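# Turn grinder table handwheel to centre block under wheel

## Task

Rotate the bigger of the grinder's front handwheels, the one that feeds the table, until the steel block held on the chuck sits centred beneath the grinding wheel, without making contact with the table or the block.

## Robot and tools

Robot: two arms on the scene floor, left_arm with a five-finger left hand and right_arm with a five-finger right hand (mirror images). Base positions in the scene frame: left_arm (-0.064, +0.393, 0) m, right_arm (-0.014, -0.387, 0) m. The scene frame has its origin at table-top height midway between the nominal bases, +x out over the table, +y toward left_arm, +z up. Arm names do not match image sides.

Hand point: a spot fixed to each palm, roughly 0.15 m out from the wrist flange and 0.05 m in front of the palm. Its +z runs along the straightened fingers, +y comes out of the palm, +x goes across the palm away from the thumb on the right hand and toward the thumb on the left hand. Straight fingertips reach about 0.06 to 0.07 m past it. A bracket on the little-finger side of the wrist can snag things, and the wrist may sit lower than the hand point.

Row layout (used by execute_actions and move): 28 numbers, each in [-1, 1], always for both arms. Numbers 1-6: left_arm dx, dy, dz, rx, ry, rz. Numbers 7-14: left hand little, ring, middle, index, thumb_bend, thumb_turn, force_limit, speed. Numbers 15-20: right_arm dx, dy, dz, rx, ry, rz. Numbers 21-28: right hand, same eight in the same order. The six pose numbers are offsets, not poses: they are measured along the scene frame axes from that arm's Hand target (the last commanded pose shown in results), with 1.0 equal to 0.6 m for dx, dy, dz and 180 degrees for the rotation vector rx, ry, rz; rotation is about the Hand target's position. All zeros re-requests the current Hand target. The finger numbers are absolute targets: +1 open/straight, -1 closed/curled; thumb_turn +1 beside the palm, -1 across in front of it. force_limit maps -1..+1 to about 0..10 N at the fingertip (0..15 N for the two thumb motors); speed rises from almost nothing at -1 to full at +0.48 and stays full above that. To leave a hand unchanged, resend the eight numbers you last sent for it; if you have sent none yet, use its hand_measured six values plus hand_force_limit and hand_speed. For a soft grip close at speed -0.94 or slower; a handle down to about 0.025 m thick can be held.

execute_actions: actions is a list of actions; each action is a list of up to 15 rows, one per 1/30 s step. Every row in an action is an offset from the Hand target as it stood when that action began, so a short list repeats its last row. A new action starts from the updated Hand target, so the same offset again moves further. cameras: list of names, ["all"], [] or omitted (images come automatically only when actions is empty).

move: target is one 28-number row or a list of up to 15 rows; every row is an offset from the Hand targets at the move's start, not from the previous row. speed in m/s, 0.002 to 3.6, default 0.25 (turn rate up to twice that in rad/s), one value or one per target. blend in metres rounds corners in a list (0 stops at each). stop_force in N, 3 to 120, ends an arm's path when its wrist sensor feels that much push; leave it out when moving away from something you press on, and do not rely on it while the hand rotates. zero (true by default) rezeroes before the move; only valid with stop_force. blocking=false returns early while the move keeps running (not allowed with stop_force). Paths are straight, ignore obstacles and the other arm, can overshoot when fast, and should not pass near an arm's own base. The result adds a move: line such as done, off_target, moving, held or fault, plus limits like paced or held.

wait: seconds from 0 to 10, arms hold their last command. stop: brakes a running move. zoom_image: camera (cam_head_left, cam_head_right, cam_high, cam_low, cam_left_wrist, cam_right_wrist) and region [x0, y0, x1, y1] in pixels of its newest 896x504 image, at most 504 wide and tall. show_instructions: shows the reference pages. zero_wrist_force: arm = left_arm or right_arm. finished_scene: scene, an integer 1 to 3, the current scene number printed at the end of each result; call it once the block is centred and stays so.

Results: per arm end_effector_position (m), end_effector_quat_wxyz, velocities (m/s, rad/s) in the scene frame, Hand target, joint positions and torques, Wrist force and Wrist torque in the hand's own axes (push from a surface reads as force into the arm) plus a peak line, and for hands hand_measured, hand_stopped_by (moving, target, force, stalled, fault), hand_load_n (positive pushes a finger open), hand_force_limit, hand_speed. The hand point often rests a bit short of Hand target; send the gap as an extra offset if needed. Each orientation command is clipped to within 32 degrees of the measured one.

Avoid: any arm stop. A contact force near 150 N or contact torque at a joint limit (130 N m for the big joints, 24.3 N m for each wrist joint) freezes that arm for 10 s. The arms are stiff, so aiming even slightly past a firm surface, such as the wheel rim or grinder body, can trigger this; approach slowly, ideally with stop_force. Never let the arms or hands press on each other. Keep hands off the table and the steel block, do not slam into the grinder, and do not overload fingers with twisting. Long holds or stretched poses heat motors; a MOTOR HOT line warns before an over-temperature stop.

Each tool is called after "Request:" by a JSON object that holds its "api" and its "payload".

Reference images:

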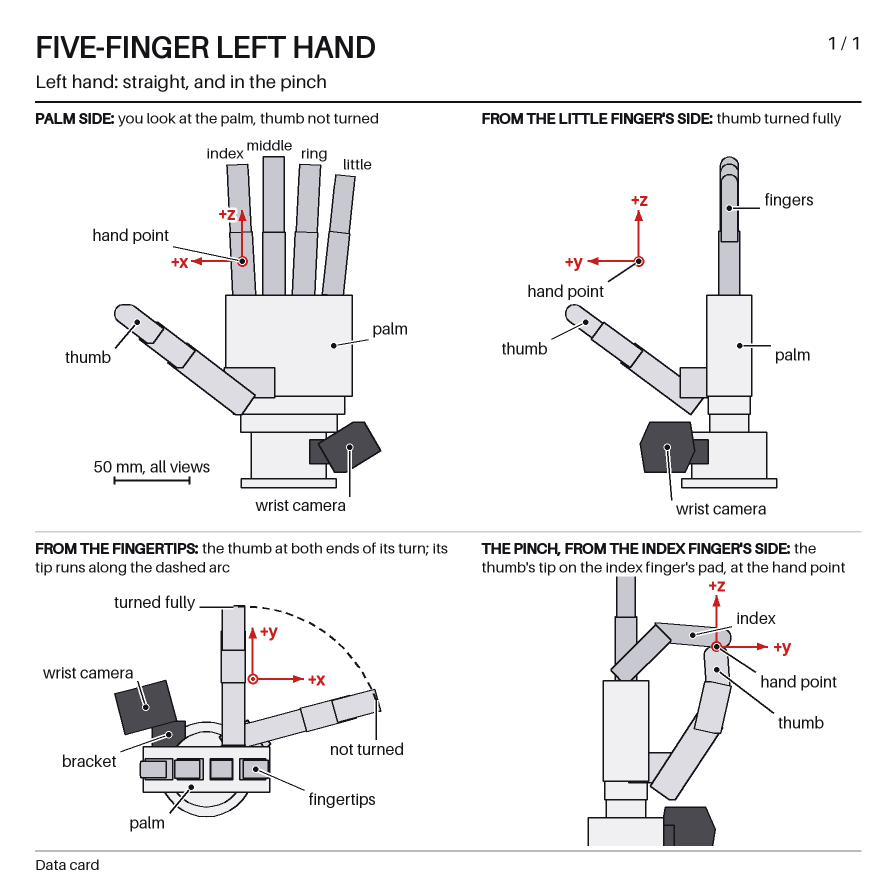

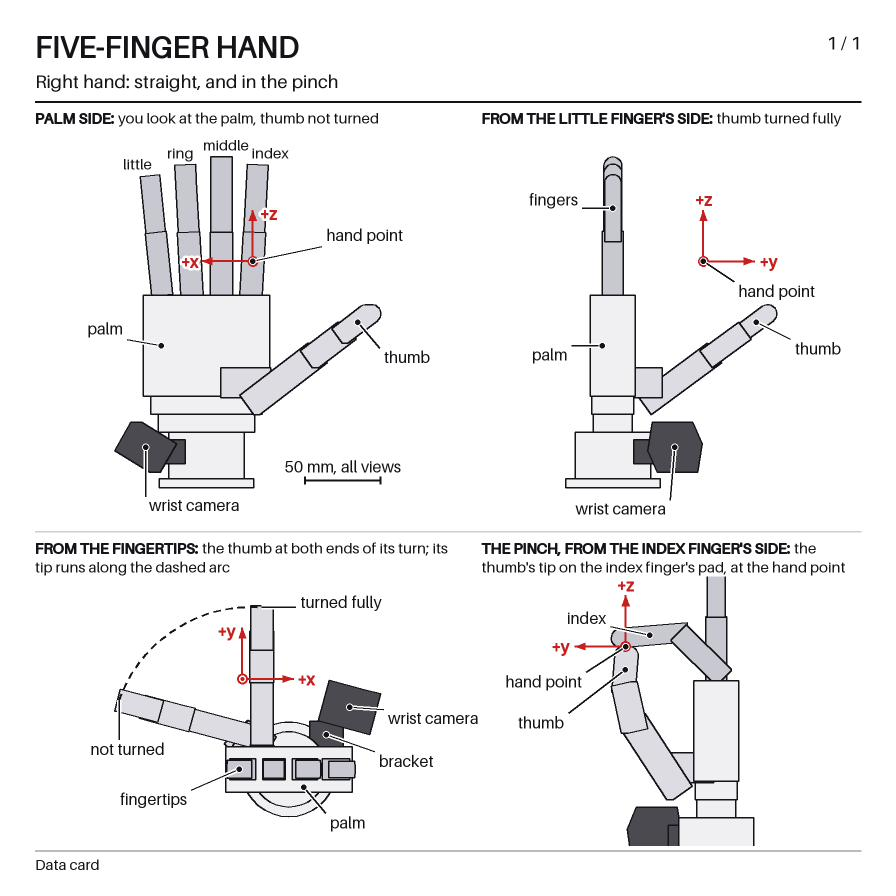

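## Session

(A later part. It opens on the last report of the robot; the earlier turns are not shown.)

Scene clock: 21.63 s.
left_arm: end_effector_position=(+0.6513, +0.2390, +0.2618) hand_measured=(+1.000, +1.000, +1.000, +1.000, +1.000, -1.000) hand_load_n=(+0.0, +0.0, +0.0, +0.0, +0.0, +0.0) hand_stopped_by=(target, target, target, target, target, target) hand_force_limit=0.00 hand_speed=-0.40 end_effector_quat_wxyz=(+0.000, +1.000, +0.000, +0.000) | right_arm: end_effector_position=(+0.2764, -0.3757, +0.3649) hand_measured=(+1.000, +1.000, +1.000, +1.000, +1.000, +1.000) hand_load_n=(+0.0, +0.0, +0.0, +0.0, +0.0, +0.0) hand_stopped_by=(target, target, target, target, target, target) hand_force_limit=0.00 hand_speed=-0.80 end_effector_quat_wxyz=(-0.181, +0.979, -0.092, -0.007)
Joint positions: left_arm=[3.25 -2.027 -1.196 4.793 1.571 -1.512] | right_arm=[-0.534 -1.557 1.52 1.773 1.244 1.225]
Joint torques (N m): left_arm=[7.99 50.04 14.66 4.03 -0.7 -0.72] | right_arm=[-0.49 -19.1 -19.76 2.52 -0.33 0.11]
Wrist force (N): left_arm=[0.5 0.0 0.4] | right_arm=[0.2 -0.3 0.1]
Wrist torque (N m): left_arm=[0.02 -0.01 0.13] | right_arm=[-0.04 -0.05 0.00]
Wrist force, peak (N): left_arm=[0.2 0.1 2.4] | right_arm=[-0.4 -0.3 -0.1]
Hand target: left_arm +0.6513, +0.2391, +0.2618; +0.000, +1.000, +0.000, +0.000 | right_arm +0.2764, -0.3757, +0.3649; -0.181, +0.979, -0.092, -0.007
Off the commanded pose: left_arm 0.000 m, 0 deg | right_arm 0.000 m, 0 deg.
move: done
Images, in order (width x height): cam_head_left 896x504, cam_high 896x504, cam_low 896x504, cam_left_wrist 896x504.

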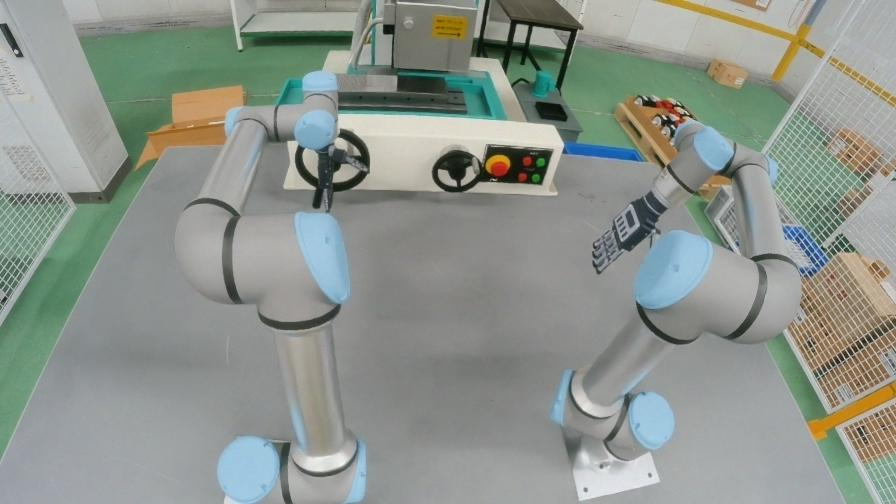

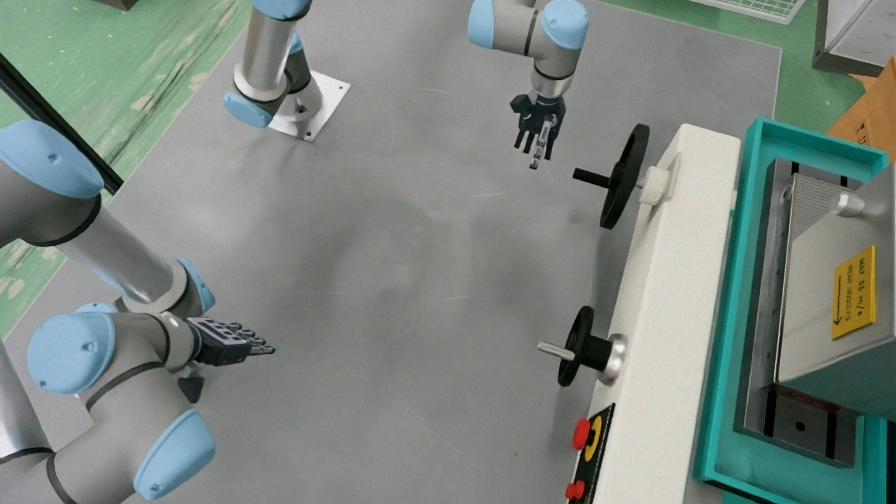

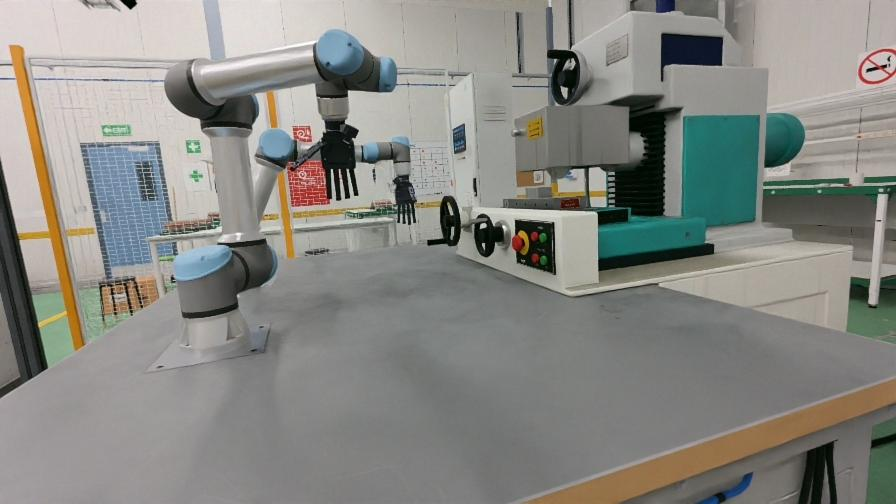

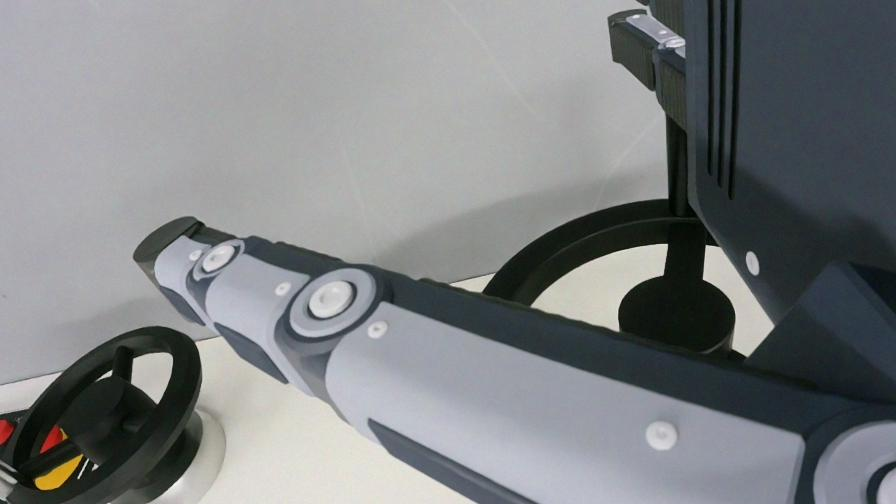

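Request:
{"api": "move", "payload": {"target": [0.0,-0.1,0,0,0,0, 1,1,1,1,1,-1,0,-0.4, 0,0,0,0,0,0, 1,1,1,1,1,1,0,-0.8], "cameras": ["cam_high","cam_low","cam_left_wrist","cam_head_left"]}}

Request:
{"api": "zoom_image", "payload": {"camera": "cam_high", "region": [430, 0, 690, 240]}}

Request:
{"api": "zoom_image", "payload": {"camera": "cam_low", "region": [350, 90, 550, 270]}}

Scene clock: 22.70 s.
left_arm: end_effector_position=(+0.6513, +0.1791, +0.2618) hand_measured=(+1.000, +1.000, +1.000, +1.000, +1.000, -1.000) hand_load_n=(+0.0, +0.0, +0.0, +0.0, +0.0, +0.0) hand_stopped_by=(target, target, target, target, target, target) hand_force_limit=0.00 hand_speed=-0.40 end_effector_quat_wxyz=(+0.000, +1.000, +0.000, +0.000) | right_arm: end_effector_position=(+0.2764, -0.3757, +0.3649) hand_measured=(+1.000, +1.000, +1.000, +1.000, +1.000, +1.000) hand_load_n=(+0.0, +0.0, +0.0, +0.0, +0.0, +0.0) hand_stopped_by=(target, target, target, target, target, target) hand_force_limit=0.00 hand_speed=-0.80 end_effector_quat_wxyz=(-0.181, +0.979, -0.092, -0.007)
Joint positions: left_arm=[3.162 -2.054 -1.155 4.78 1.571 -1.6] | right_arm=[-0.534 -1.557 1.52 1.773 1.244 1.225]
Joint torques (N m): left_arm=[-1.38 51.44 13.71 3.87 1.1 -0.04] | right_arm=[-0.52 -18.57 -18.61 2.48 -0.42 0]
Wrist force (N): left_arm=[0.3 0.0 0.2] | right_arm=[0.6 -0.2 -0.3]
Wrist torque (N m): left_arm=[0.03 0.01 -0.03] | right_arm=[0.00 -0.08 0.03]
Wrist force, peak (N): left_arm=[0.4 1.6 0.3] | right_arm=[0.6 -0.2 -0.3]
Hand target: left_arm +0.6513, +0.1791, +0.2618; +0.000, +1.000, +0.000, +0.000 | right_arm +0.2764, -0.3757, +0.3649; -0.181, +0.979, -0.092, -0.007
Off the commanded pose: left_arm 0.000 m, 0 deg | right_arm 0.000 m, 0 deg.
move: done
Images, in order (width x height): cam_head_left 896x504, cam_high 896x504, cam_low 896x504, cam_left_wrist 896x504.

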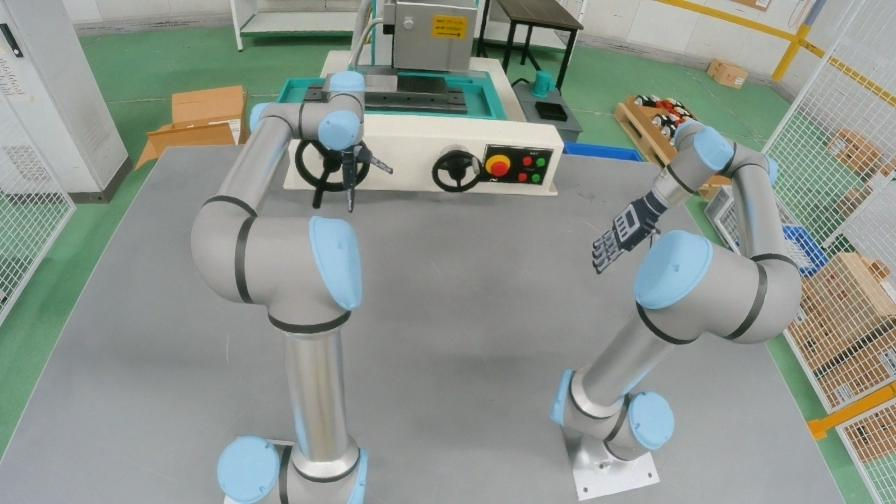

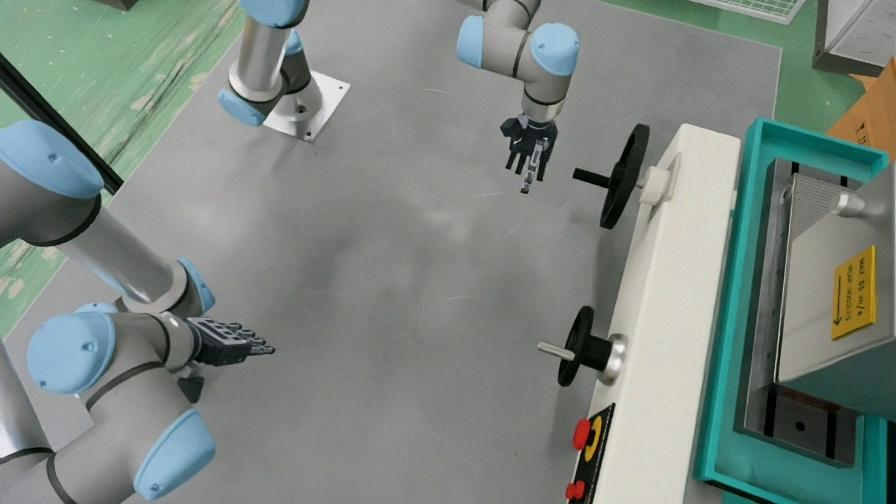

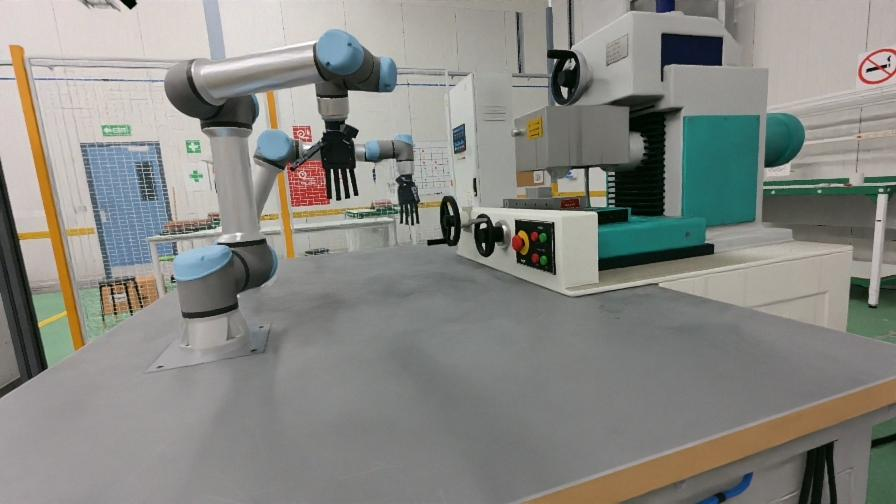

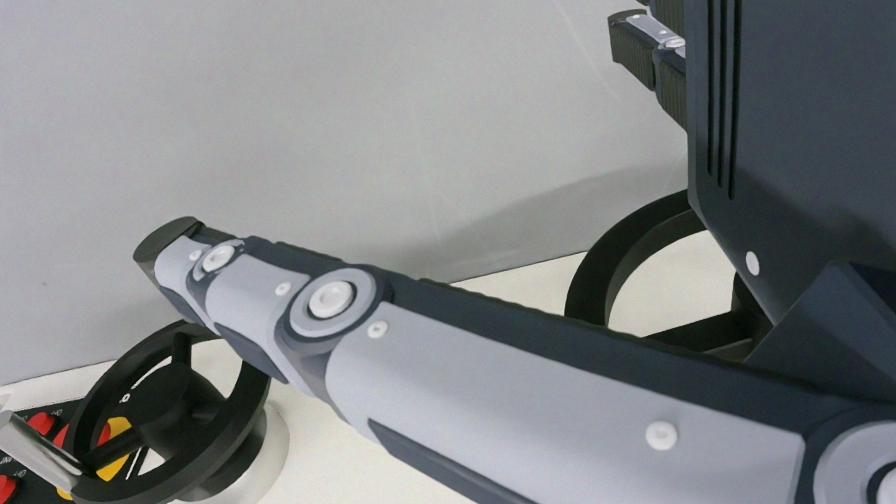

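Scaled by 1.938 from the camera's 896x504 image, which has a finer 1280x720 frame.

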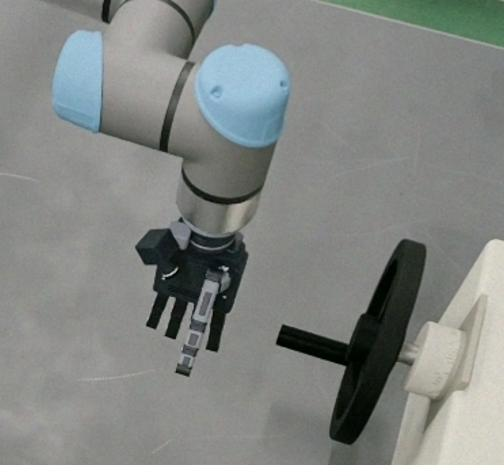

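Scaled by 2.520 from the camera's 896x504 image, which has a finer 1280x720 frame.

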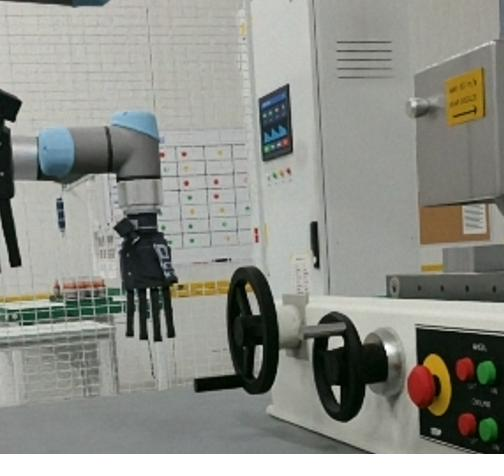

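Request:
{"api": "move", "payload": {"target": [0.0833,0.285,0,0,0,0, 1,1,1,1,1,-1,0,-0.4, 0,0,0,0,0,0, 1,1,1,1,1,1,0,-0.8], "cameras": ["cam_high","cam_low","cam_left_wrist","cam_head_left"]}}

Request:
{"api": "zoom_image", "payload": {"camera": "cam_high", "region": [430, 0, 690, 240]}}

Request:
{"api": "zoom_image", "payload": {"camera": "cam_low", "region": [350, 90, 550, 270]}}

Request:
{"api": "zoom_image", "payload": {"camera": "cam_head_left", "region": [270, 100, 400, 230]}}

Scene clock: 24.47 s.
left_arm: end_effector_position=(+0.7012, +0.3499, +0.2618) hand_measured=(+1.000, +1.000, +1.000, +1.000, +1.000, -1.000) hand_load_n=(+0.0, +0.0, +0.0, +0.0, +0.0, +0.0) hand_stopped_by=(target, target, target, target, target, target) hand_force_limit=0.00 hand_speed=-0.40 end_effector_quat_wxyz=(+0.000, +1.000, +0.000, +0.000) | right_arm: end_effector_position=(+0.2764, -0.3757, +0.3649) hand_measured=(+1.000, +1.000, +1.000, +1.000, +1.000, +1.000) hand_load_n=(+0.0, +0.0, +0.0, +0.0, +0.0, +0.0) hand_stopped_by=(target, target, target, target, target, target) hand_force_limit=0.00 hand_speed=-0.80 end_effector_quat_wxyz=(-0.181, +0.979, -0.092, -0.007)
Joint positions: left_arm=[3.398 -2.144 -1.017 4.731 1.571 -1.364] | right_arm=[-0.534 -1.557 1.52 1.773 1.244 1.225]
Joint torques (N m): left_arm=[7.67 46.5 25.93 3.47 -1.41 0.77] | right_arm=[-0.44 -18.25 -19.57 2.6 -0.17 0.16]
Wrist force (N): left_arm=[-0.2 0.2 0.5] | right_arm=[0.0 -0.1 -0.2]
Wrist torque (N m): left_arm=[0.07 0.12 0.09] | right_arm=[-0.01 0.01 -0.01]
Wrist force, peak (N): left_arm=[0.5 -2.8 0.7] | right_arm=[0.2 -0.4 -0.4]
Hand target: left_arm +0.7013, +0.3501, +0.2618; +0.000, +1.000, +0.000, +0.000 | right_arm +0.2764, -0.3757, +0.3649; -0.181, +0.979, -0.092, -0.007
Off the commanded pose: left_arm 0.000 m, 0 deg | right_arm 0.000 m, 0 deg.
move: done
Images, in order (width x height): cam_head_left 896x504, cam_high 896x504, cam_low 896x504, cam_left_wrist 896x504.

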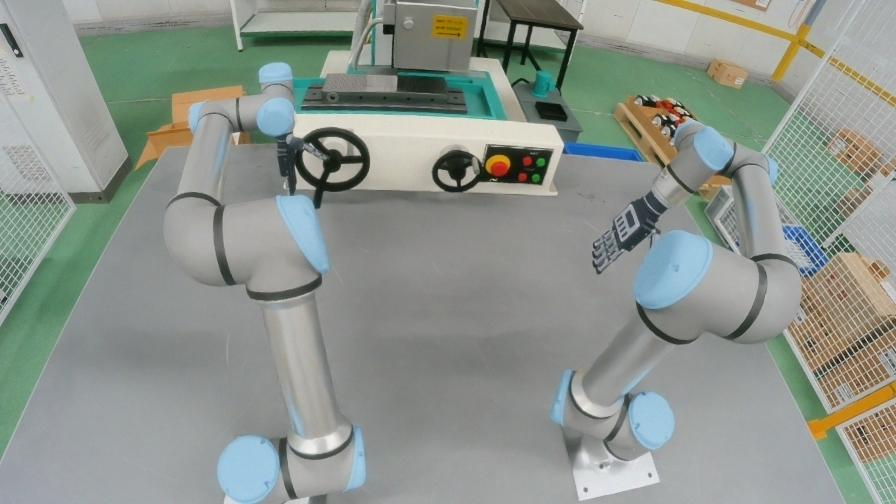

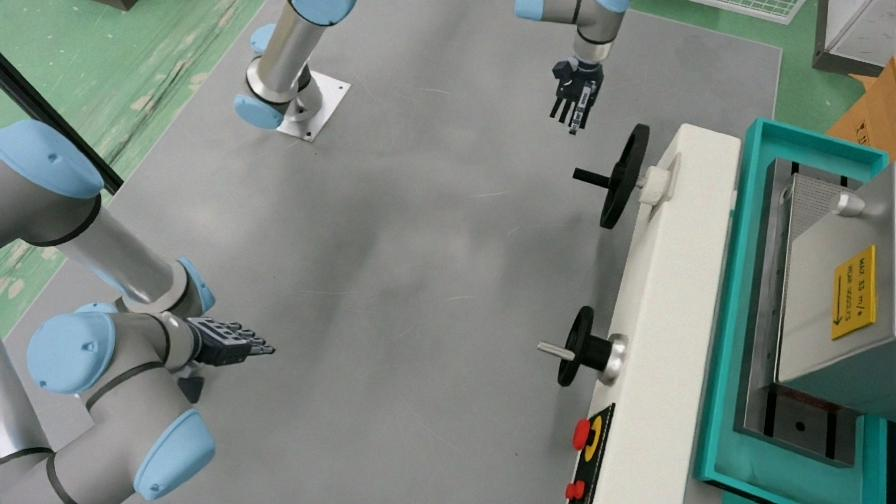

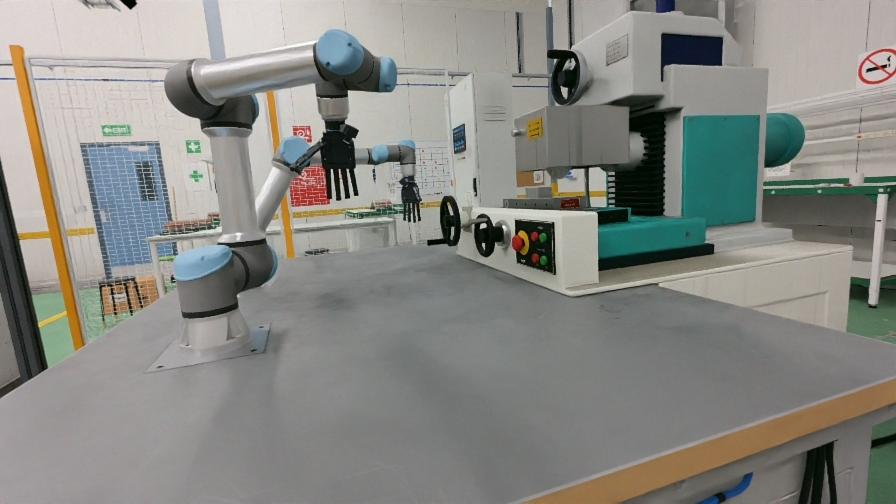

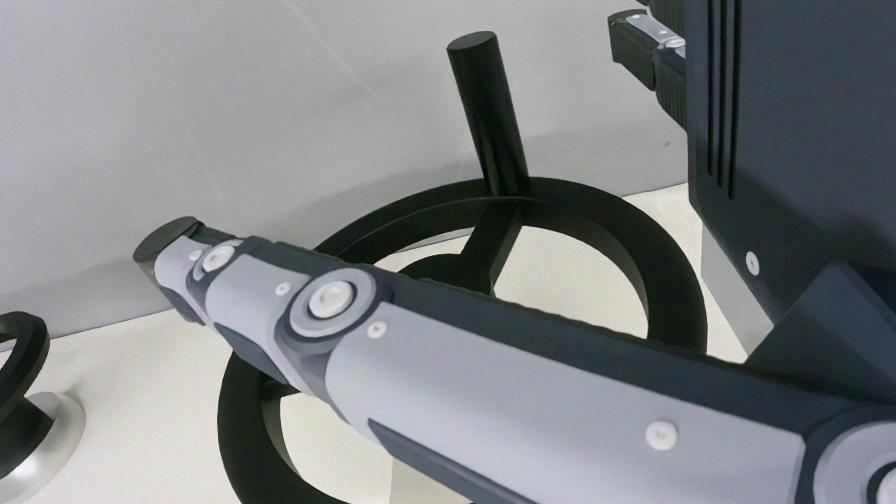

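Scaled by 1.938 from the camera's 896x504 image, which has a finer 1280x720 frame.

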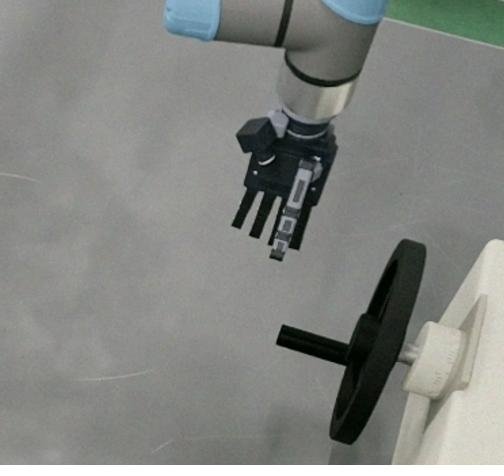

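Scaled by 2.520 from the camera's 896x504 image, which has a finer 1280x720 frame.

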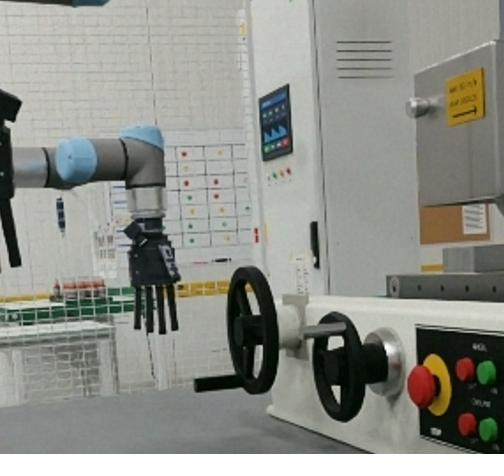

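Scaled by 3.877 from the camera's 896x504 image, which has a finer 1280x720 frame.

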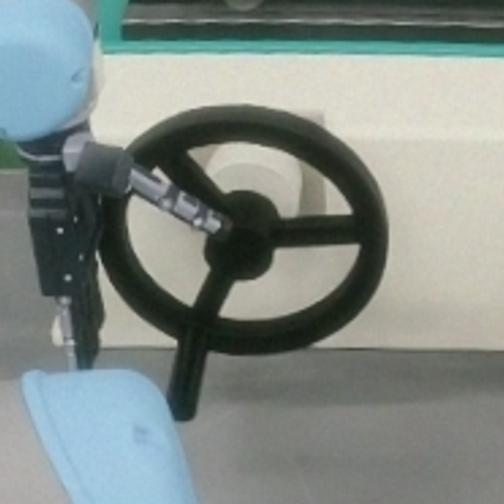

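Request:
{"api": "move", "payload": {"target": [0.0817,-0.005,-0.08,0,0,0, 1,1,1,1,1,-1,0,-0.4, 0,0,0,0,0,0, 1,1,1,1,1,1,0,-0.8], "cameras": ["cam_high","cam_low","cam_left_wrist","cam_head_left"], "speed": 0.15, "stop_force": 12}}

Request:
{"api": "zoom_image", "payload": {"camera": "cam_high", "region": [500, 80, 690, 240]}}

Request:
{"api": "zoom_image", "payload": {"camera": "cam_low", "region": [370, 130, 530, 270]}}

Request:
{"api": "zoom_image", "payload": {"camera": "cam_head_left", "region": [270, 100, 400, 230]}}

Scene clock: 28.70 s.
left_arm: end_effector_position=(+0.7503, +0.3471, +0.2138) hand_measured=(+1.000, +1.000, +1.000, +1.000, +1.000, -1.000) hand_load_n=(+0.0, +0.0, +0.0, +0.0, +0.0, +0.0) hand_stopped_by=(target, target, target, target, target, target) hand_force_limit=0.00 hand_speed=-0.40 end_effector_quat_wxyz=(+0.000, +1.000, +0.000, +0.000) | right_arm: end_effector_position=(+0.2764, -0.3757, +0.3649) hand_measured=(+1.000, +1.000, +1.000, +1.000, +1.000, +1.000) hand_load_n=(+0.0, +0.0, +0.0, +0.0, +0.0, +0.0) hand_stopped_by=(target, target, target, target, target, target) hand_force_limit=0.00 hand_speed=-0.80 end_effector_quat_wxyz=(-0.181, +0.979, -0.092, -0.007)
Joint positions: left_arm=[3.381 -2.292 -0.895 4.757 1.571 -1.381] | right_arm=[-0.534 -1.557 1.52 1.773 1.244 1.225]
Joint torques (N m): left_arm=[9.56 41.76 32.21 3.8 1.08 0.9] | right_arm=[0.18 -18.72 -19.38 2.51 -0.18 0.35]
Wrist force (N): left_arm=[0.3 -0.3 0.6] | right_arm=[0.2 0.4 -0.3]
Wrist torque (N m): left_arm=[0.00 0.04 0.14] | right_arm=[0.08 -0.03 0.02]
Wrist force, peak (N): left_arm=[1.0 -0.4 1.3] | right_arm=[0.1 -0.5 -0.4]
Hand target: left_arm +0.7503, +0.3471, +0.2138; +0.000, +1.000, +0.000, +0.000 | right_arm +0.2764, -0.3757, +0.3649; -0.181, +0.979, -0.092, -0.007
Off the commanded pose: left_arm 0.000 m, 0 deg | right_arm 0.000 m, 0 deg.
move: done
Images, in order (width x height): cam_head_left 896x504, cam_high 896x504, cam_low 896x504, cam_left_wrist 896x504.

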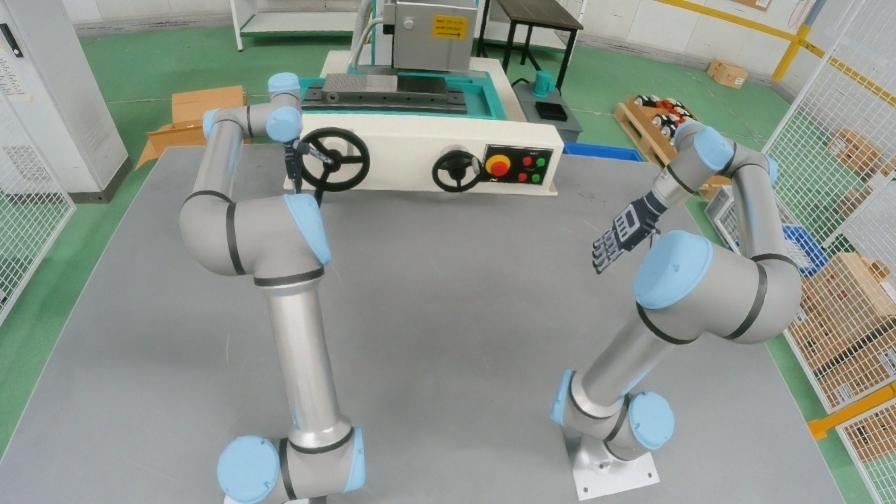

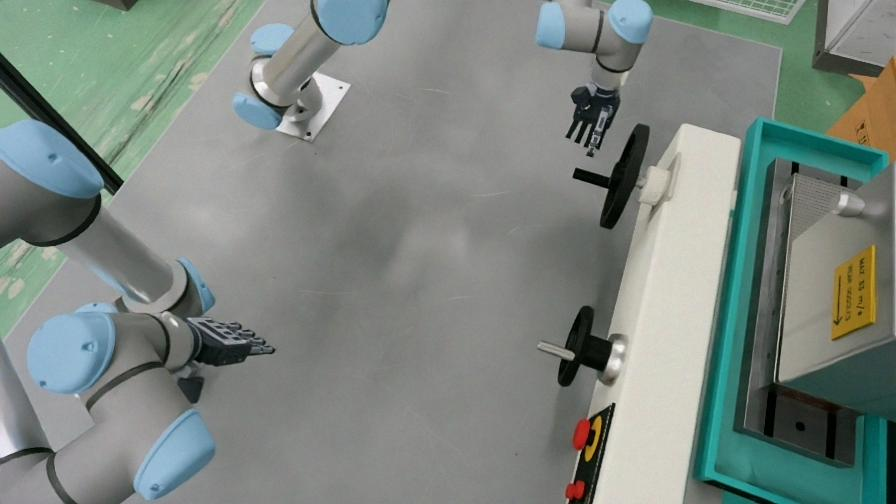

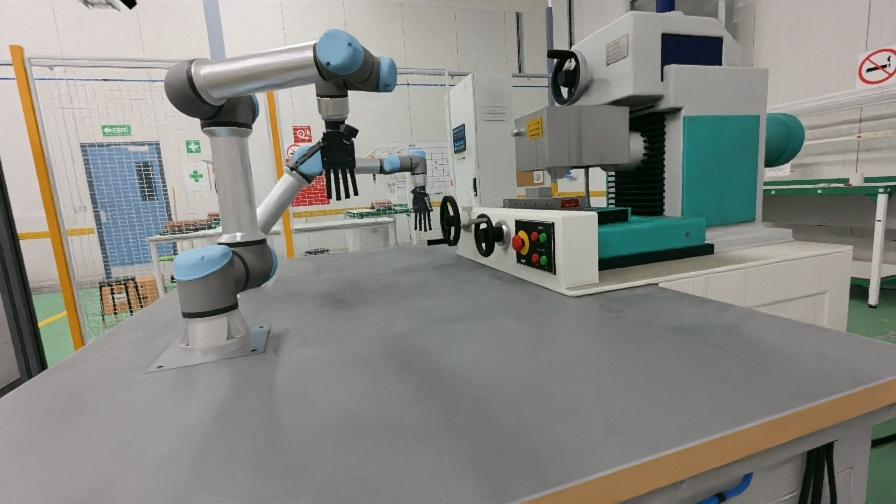

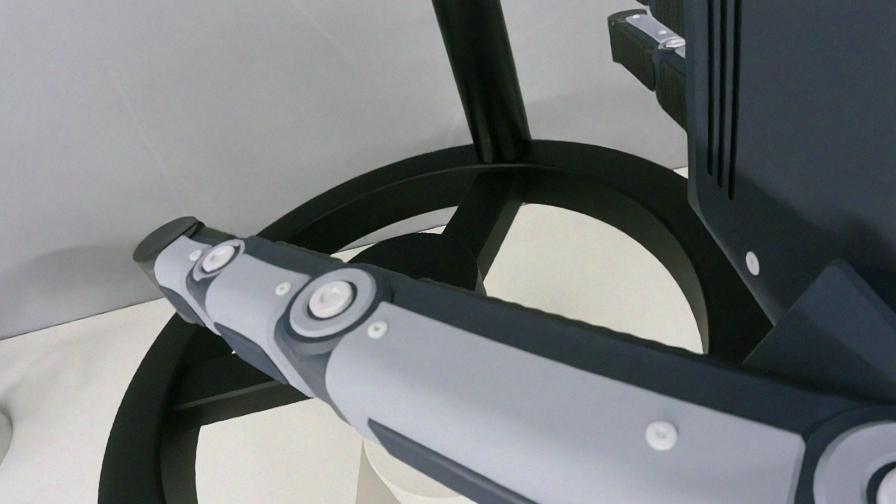

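Scaled by 2.653 from the camera's 896x504 image, which has a finer 1280x720 frame.

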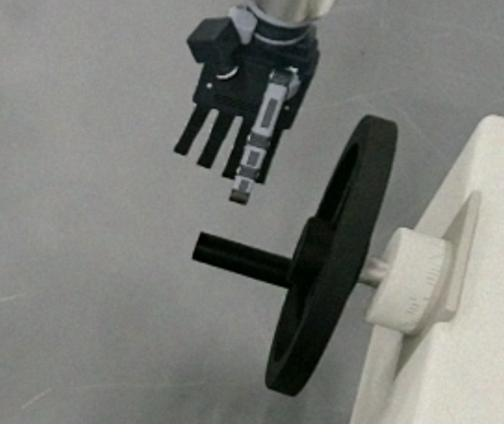

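Scaled by 3.150 from the camera's 896x504 image, which has a finer 1280x720 frame.

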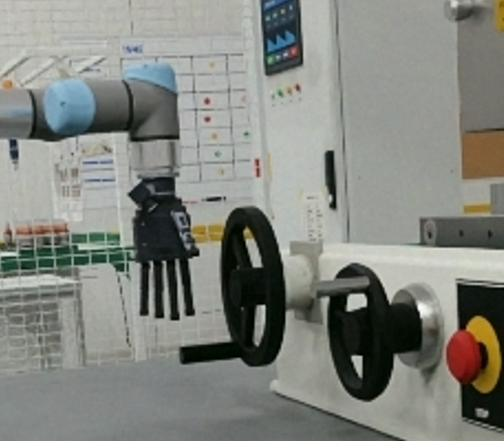

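Scaled by 3.877 from the camera's 896x504 image, which has a finer 1280x720 frame.

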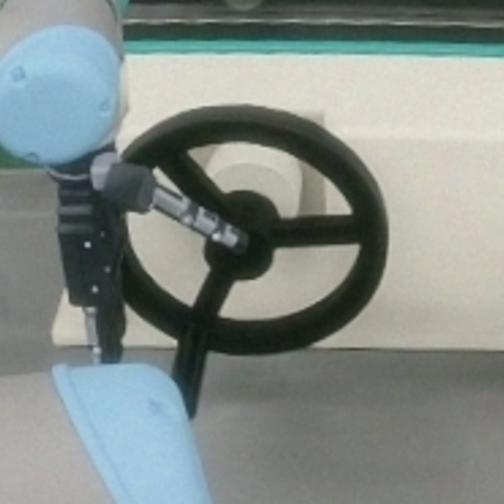

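Request:
{"api": "move", "payload": {"target": [0.0,0,-0.195,0,0,0, 1,1,1,1,1,-1,0,-0.4, 0,0,0,0,0,0, 1,1,1,1,1,1,0,-0.8], "cameras": ["cam_high","cam_low","cam_left_wrist","cam_head_left"], "speed": 0.1, "stop_force": 8}}

Request:
{"api": "zoom_image", "payload": {"camera": "cam_high", "region": [500, 80, 690, 240]}}

Request:
{"api": "zoom_image", "payload": {"camera": "cam_low", "region": [370, 130, 530, 270]}}

Request:
{"api": "zoom_image", "payload": {"camera": "cam_head_left", "region": [270, 100, 400, 230]}}

Scene clock: 49.60 s.
left_arm: end_effector_position=(+0.7503, +0.3471, +0.0968) hand_measured=(+1.000, +1.000, +1.000, +1.000, +1.000, -1.000) hand_load_n=(+0.0, +0.0, +0.0, +0.0, +0.0, +0.0) hand_stopped_by=(target, target, target, target, target, target) hand_force_limit=0.00 hand_speed=-0.40 end_effector_quat_wxyz=(+0.000, +1.000, +0.000, +0.000) | right_arm: end_effector_position=(+0.2764, -0.3757, +0.3649) hand_measured=(+1.000, +1.000, +1.000, +1.000, +1.000, +1.000) hand_load_n=(+0.0, +0.0, +0.0, +0.0, +0.0, +0.0) hand_stopped_by=(target, target, target, target, target, target) hand_force_limit=0.00 hand_speed=-0.80 end_effector_quat_wxyz=(-0.181, +0.979, -0.092, -0.007)
Joint positions: left_arm=[3.381 -2.349 -1.098 5.018 1.571 -1.381] | right_arm=[-0.534 -1.557 1.52 1.773 1.244 1.225]
Joint torques (N m): left_arm=[6.37 61.07 29.31 3.88 -0.92 -0.26] | right_arm=[-0.95 -17.68 -20.09 2.66 -0.23 0.33]
Wrist force (N): left_arm=[0.3 -0.2 0.3] | right_arm=[0.1 0.0 0.0]
Wrist torque (N m): left_arm=[0.03 0.06 0.14] | right_arm=[0.00 -0.01 0.00]
Wrist force, peak (N): left_arm=[0.4 -0.1 1.1] | right_arm=[0.0 -0.3 0.7]
Hand target: left_arm +0.7503, +0.3471, +0.0968; +0.000, +1.000, +0.000, +0.000 | right_arm +0.2764, -0.3757, +0.3649; -0.181, +0.979, -0.092, -0.007
Off the commanded pose: left_arm 0.000 m, 0 deg | right_arm 0.000 m, 0 deg.
move: done
Images, in order (width x height): cam_head_left 896x504, cam_high 896x504, cam_low 896x504, cam_left_wrist 896x504.

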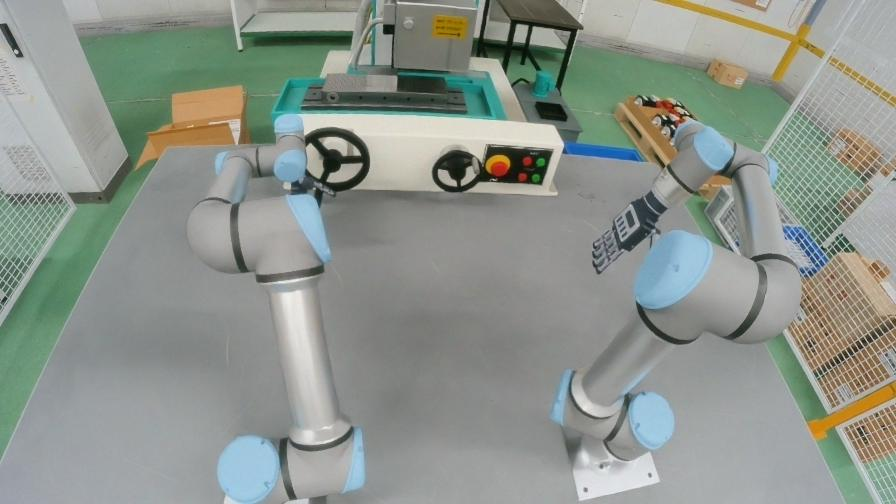

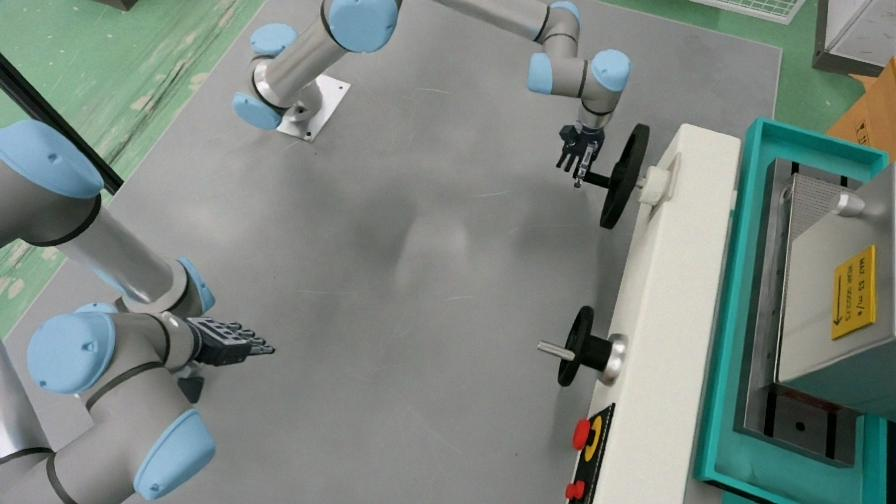

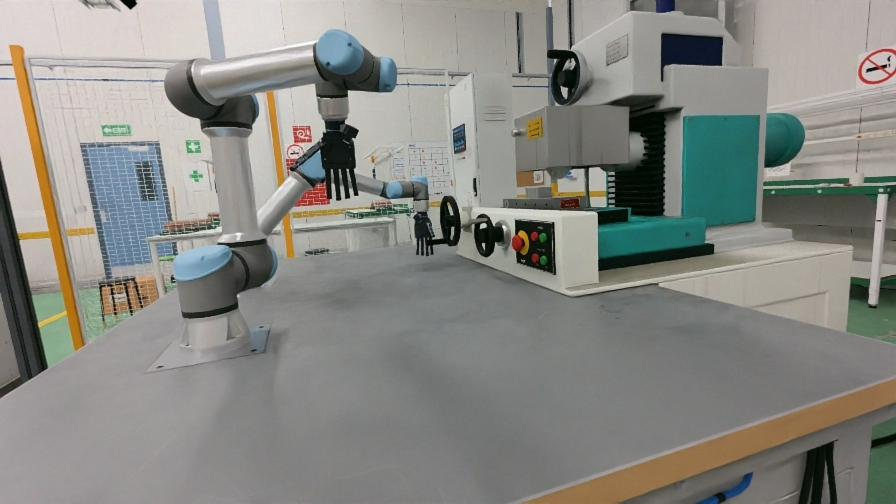

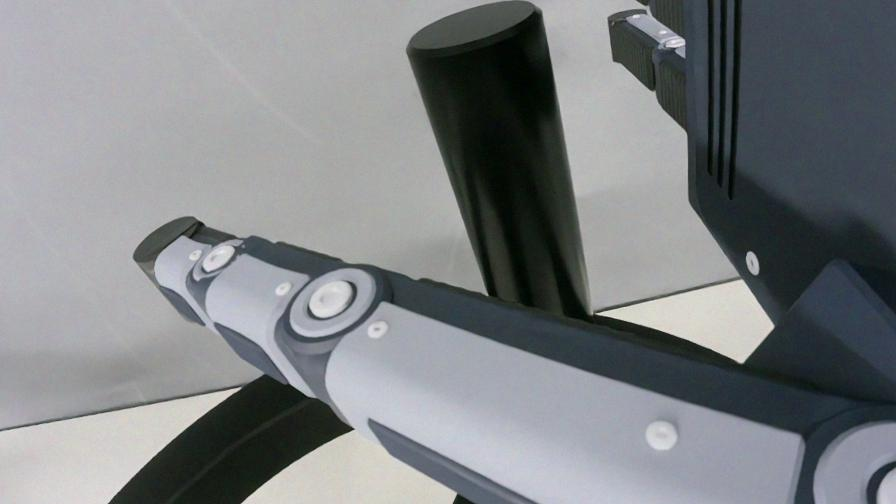

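Scaled by 2.653 from the camera's 896x504 image, which has a finer 1280x720 frame.

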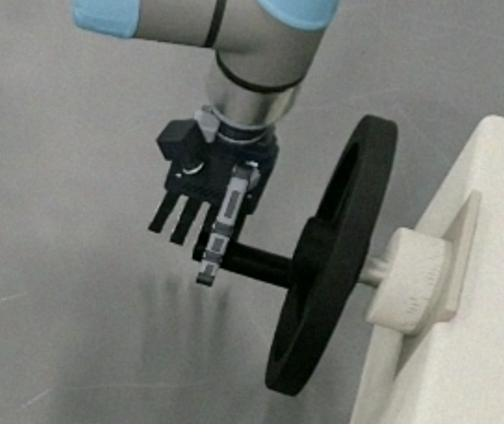

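Scaled by 3.150 from the camera's 896x504 image, which has a finer 1280x720 frame.

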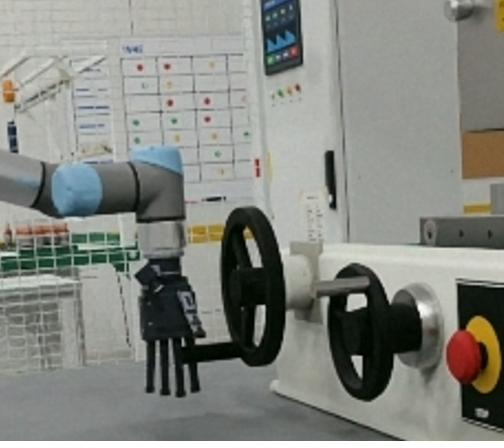

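Scaled by 3.877 from the camera's 896x504 image, which has a finer 1280x720 frame.

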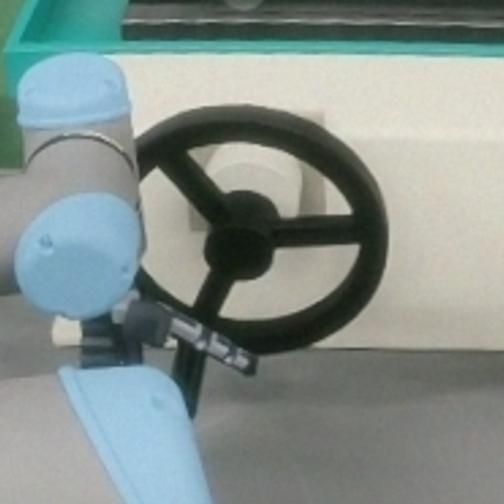

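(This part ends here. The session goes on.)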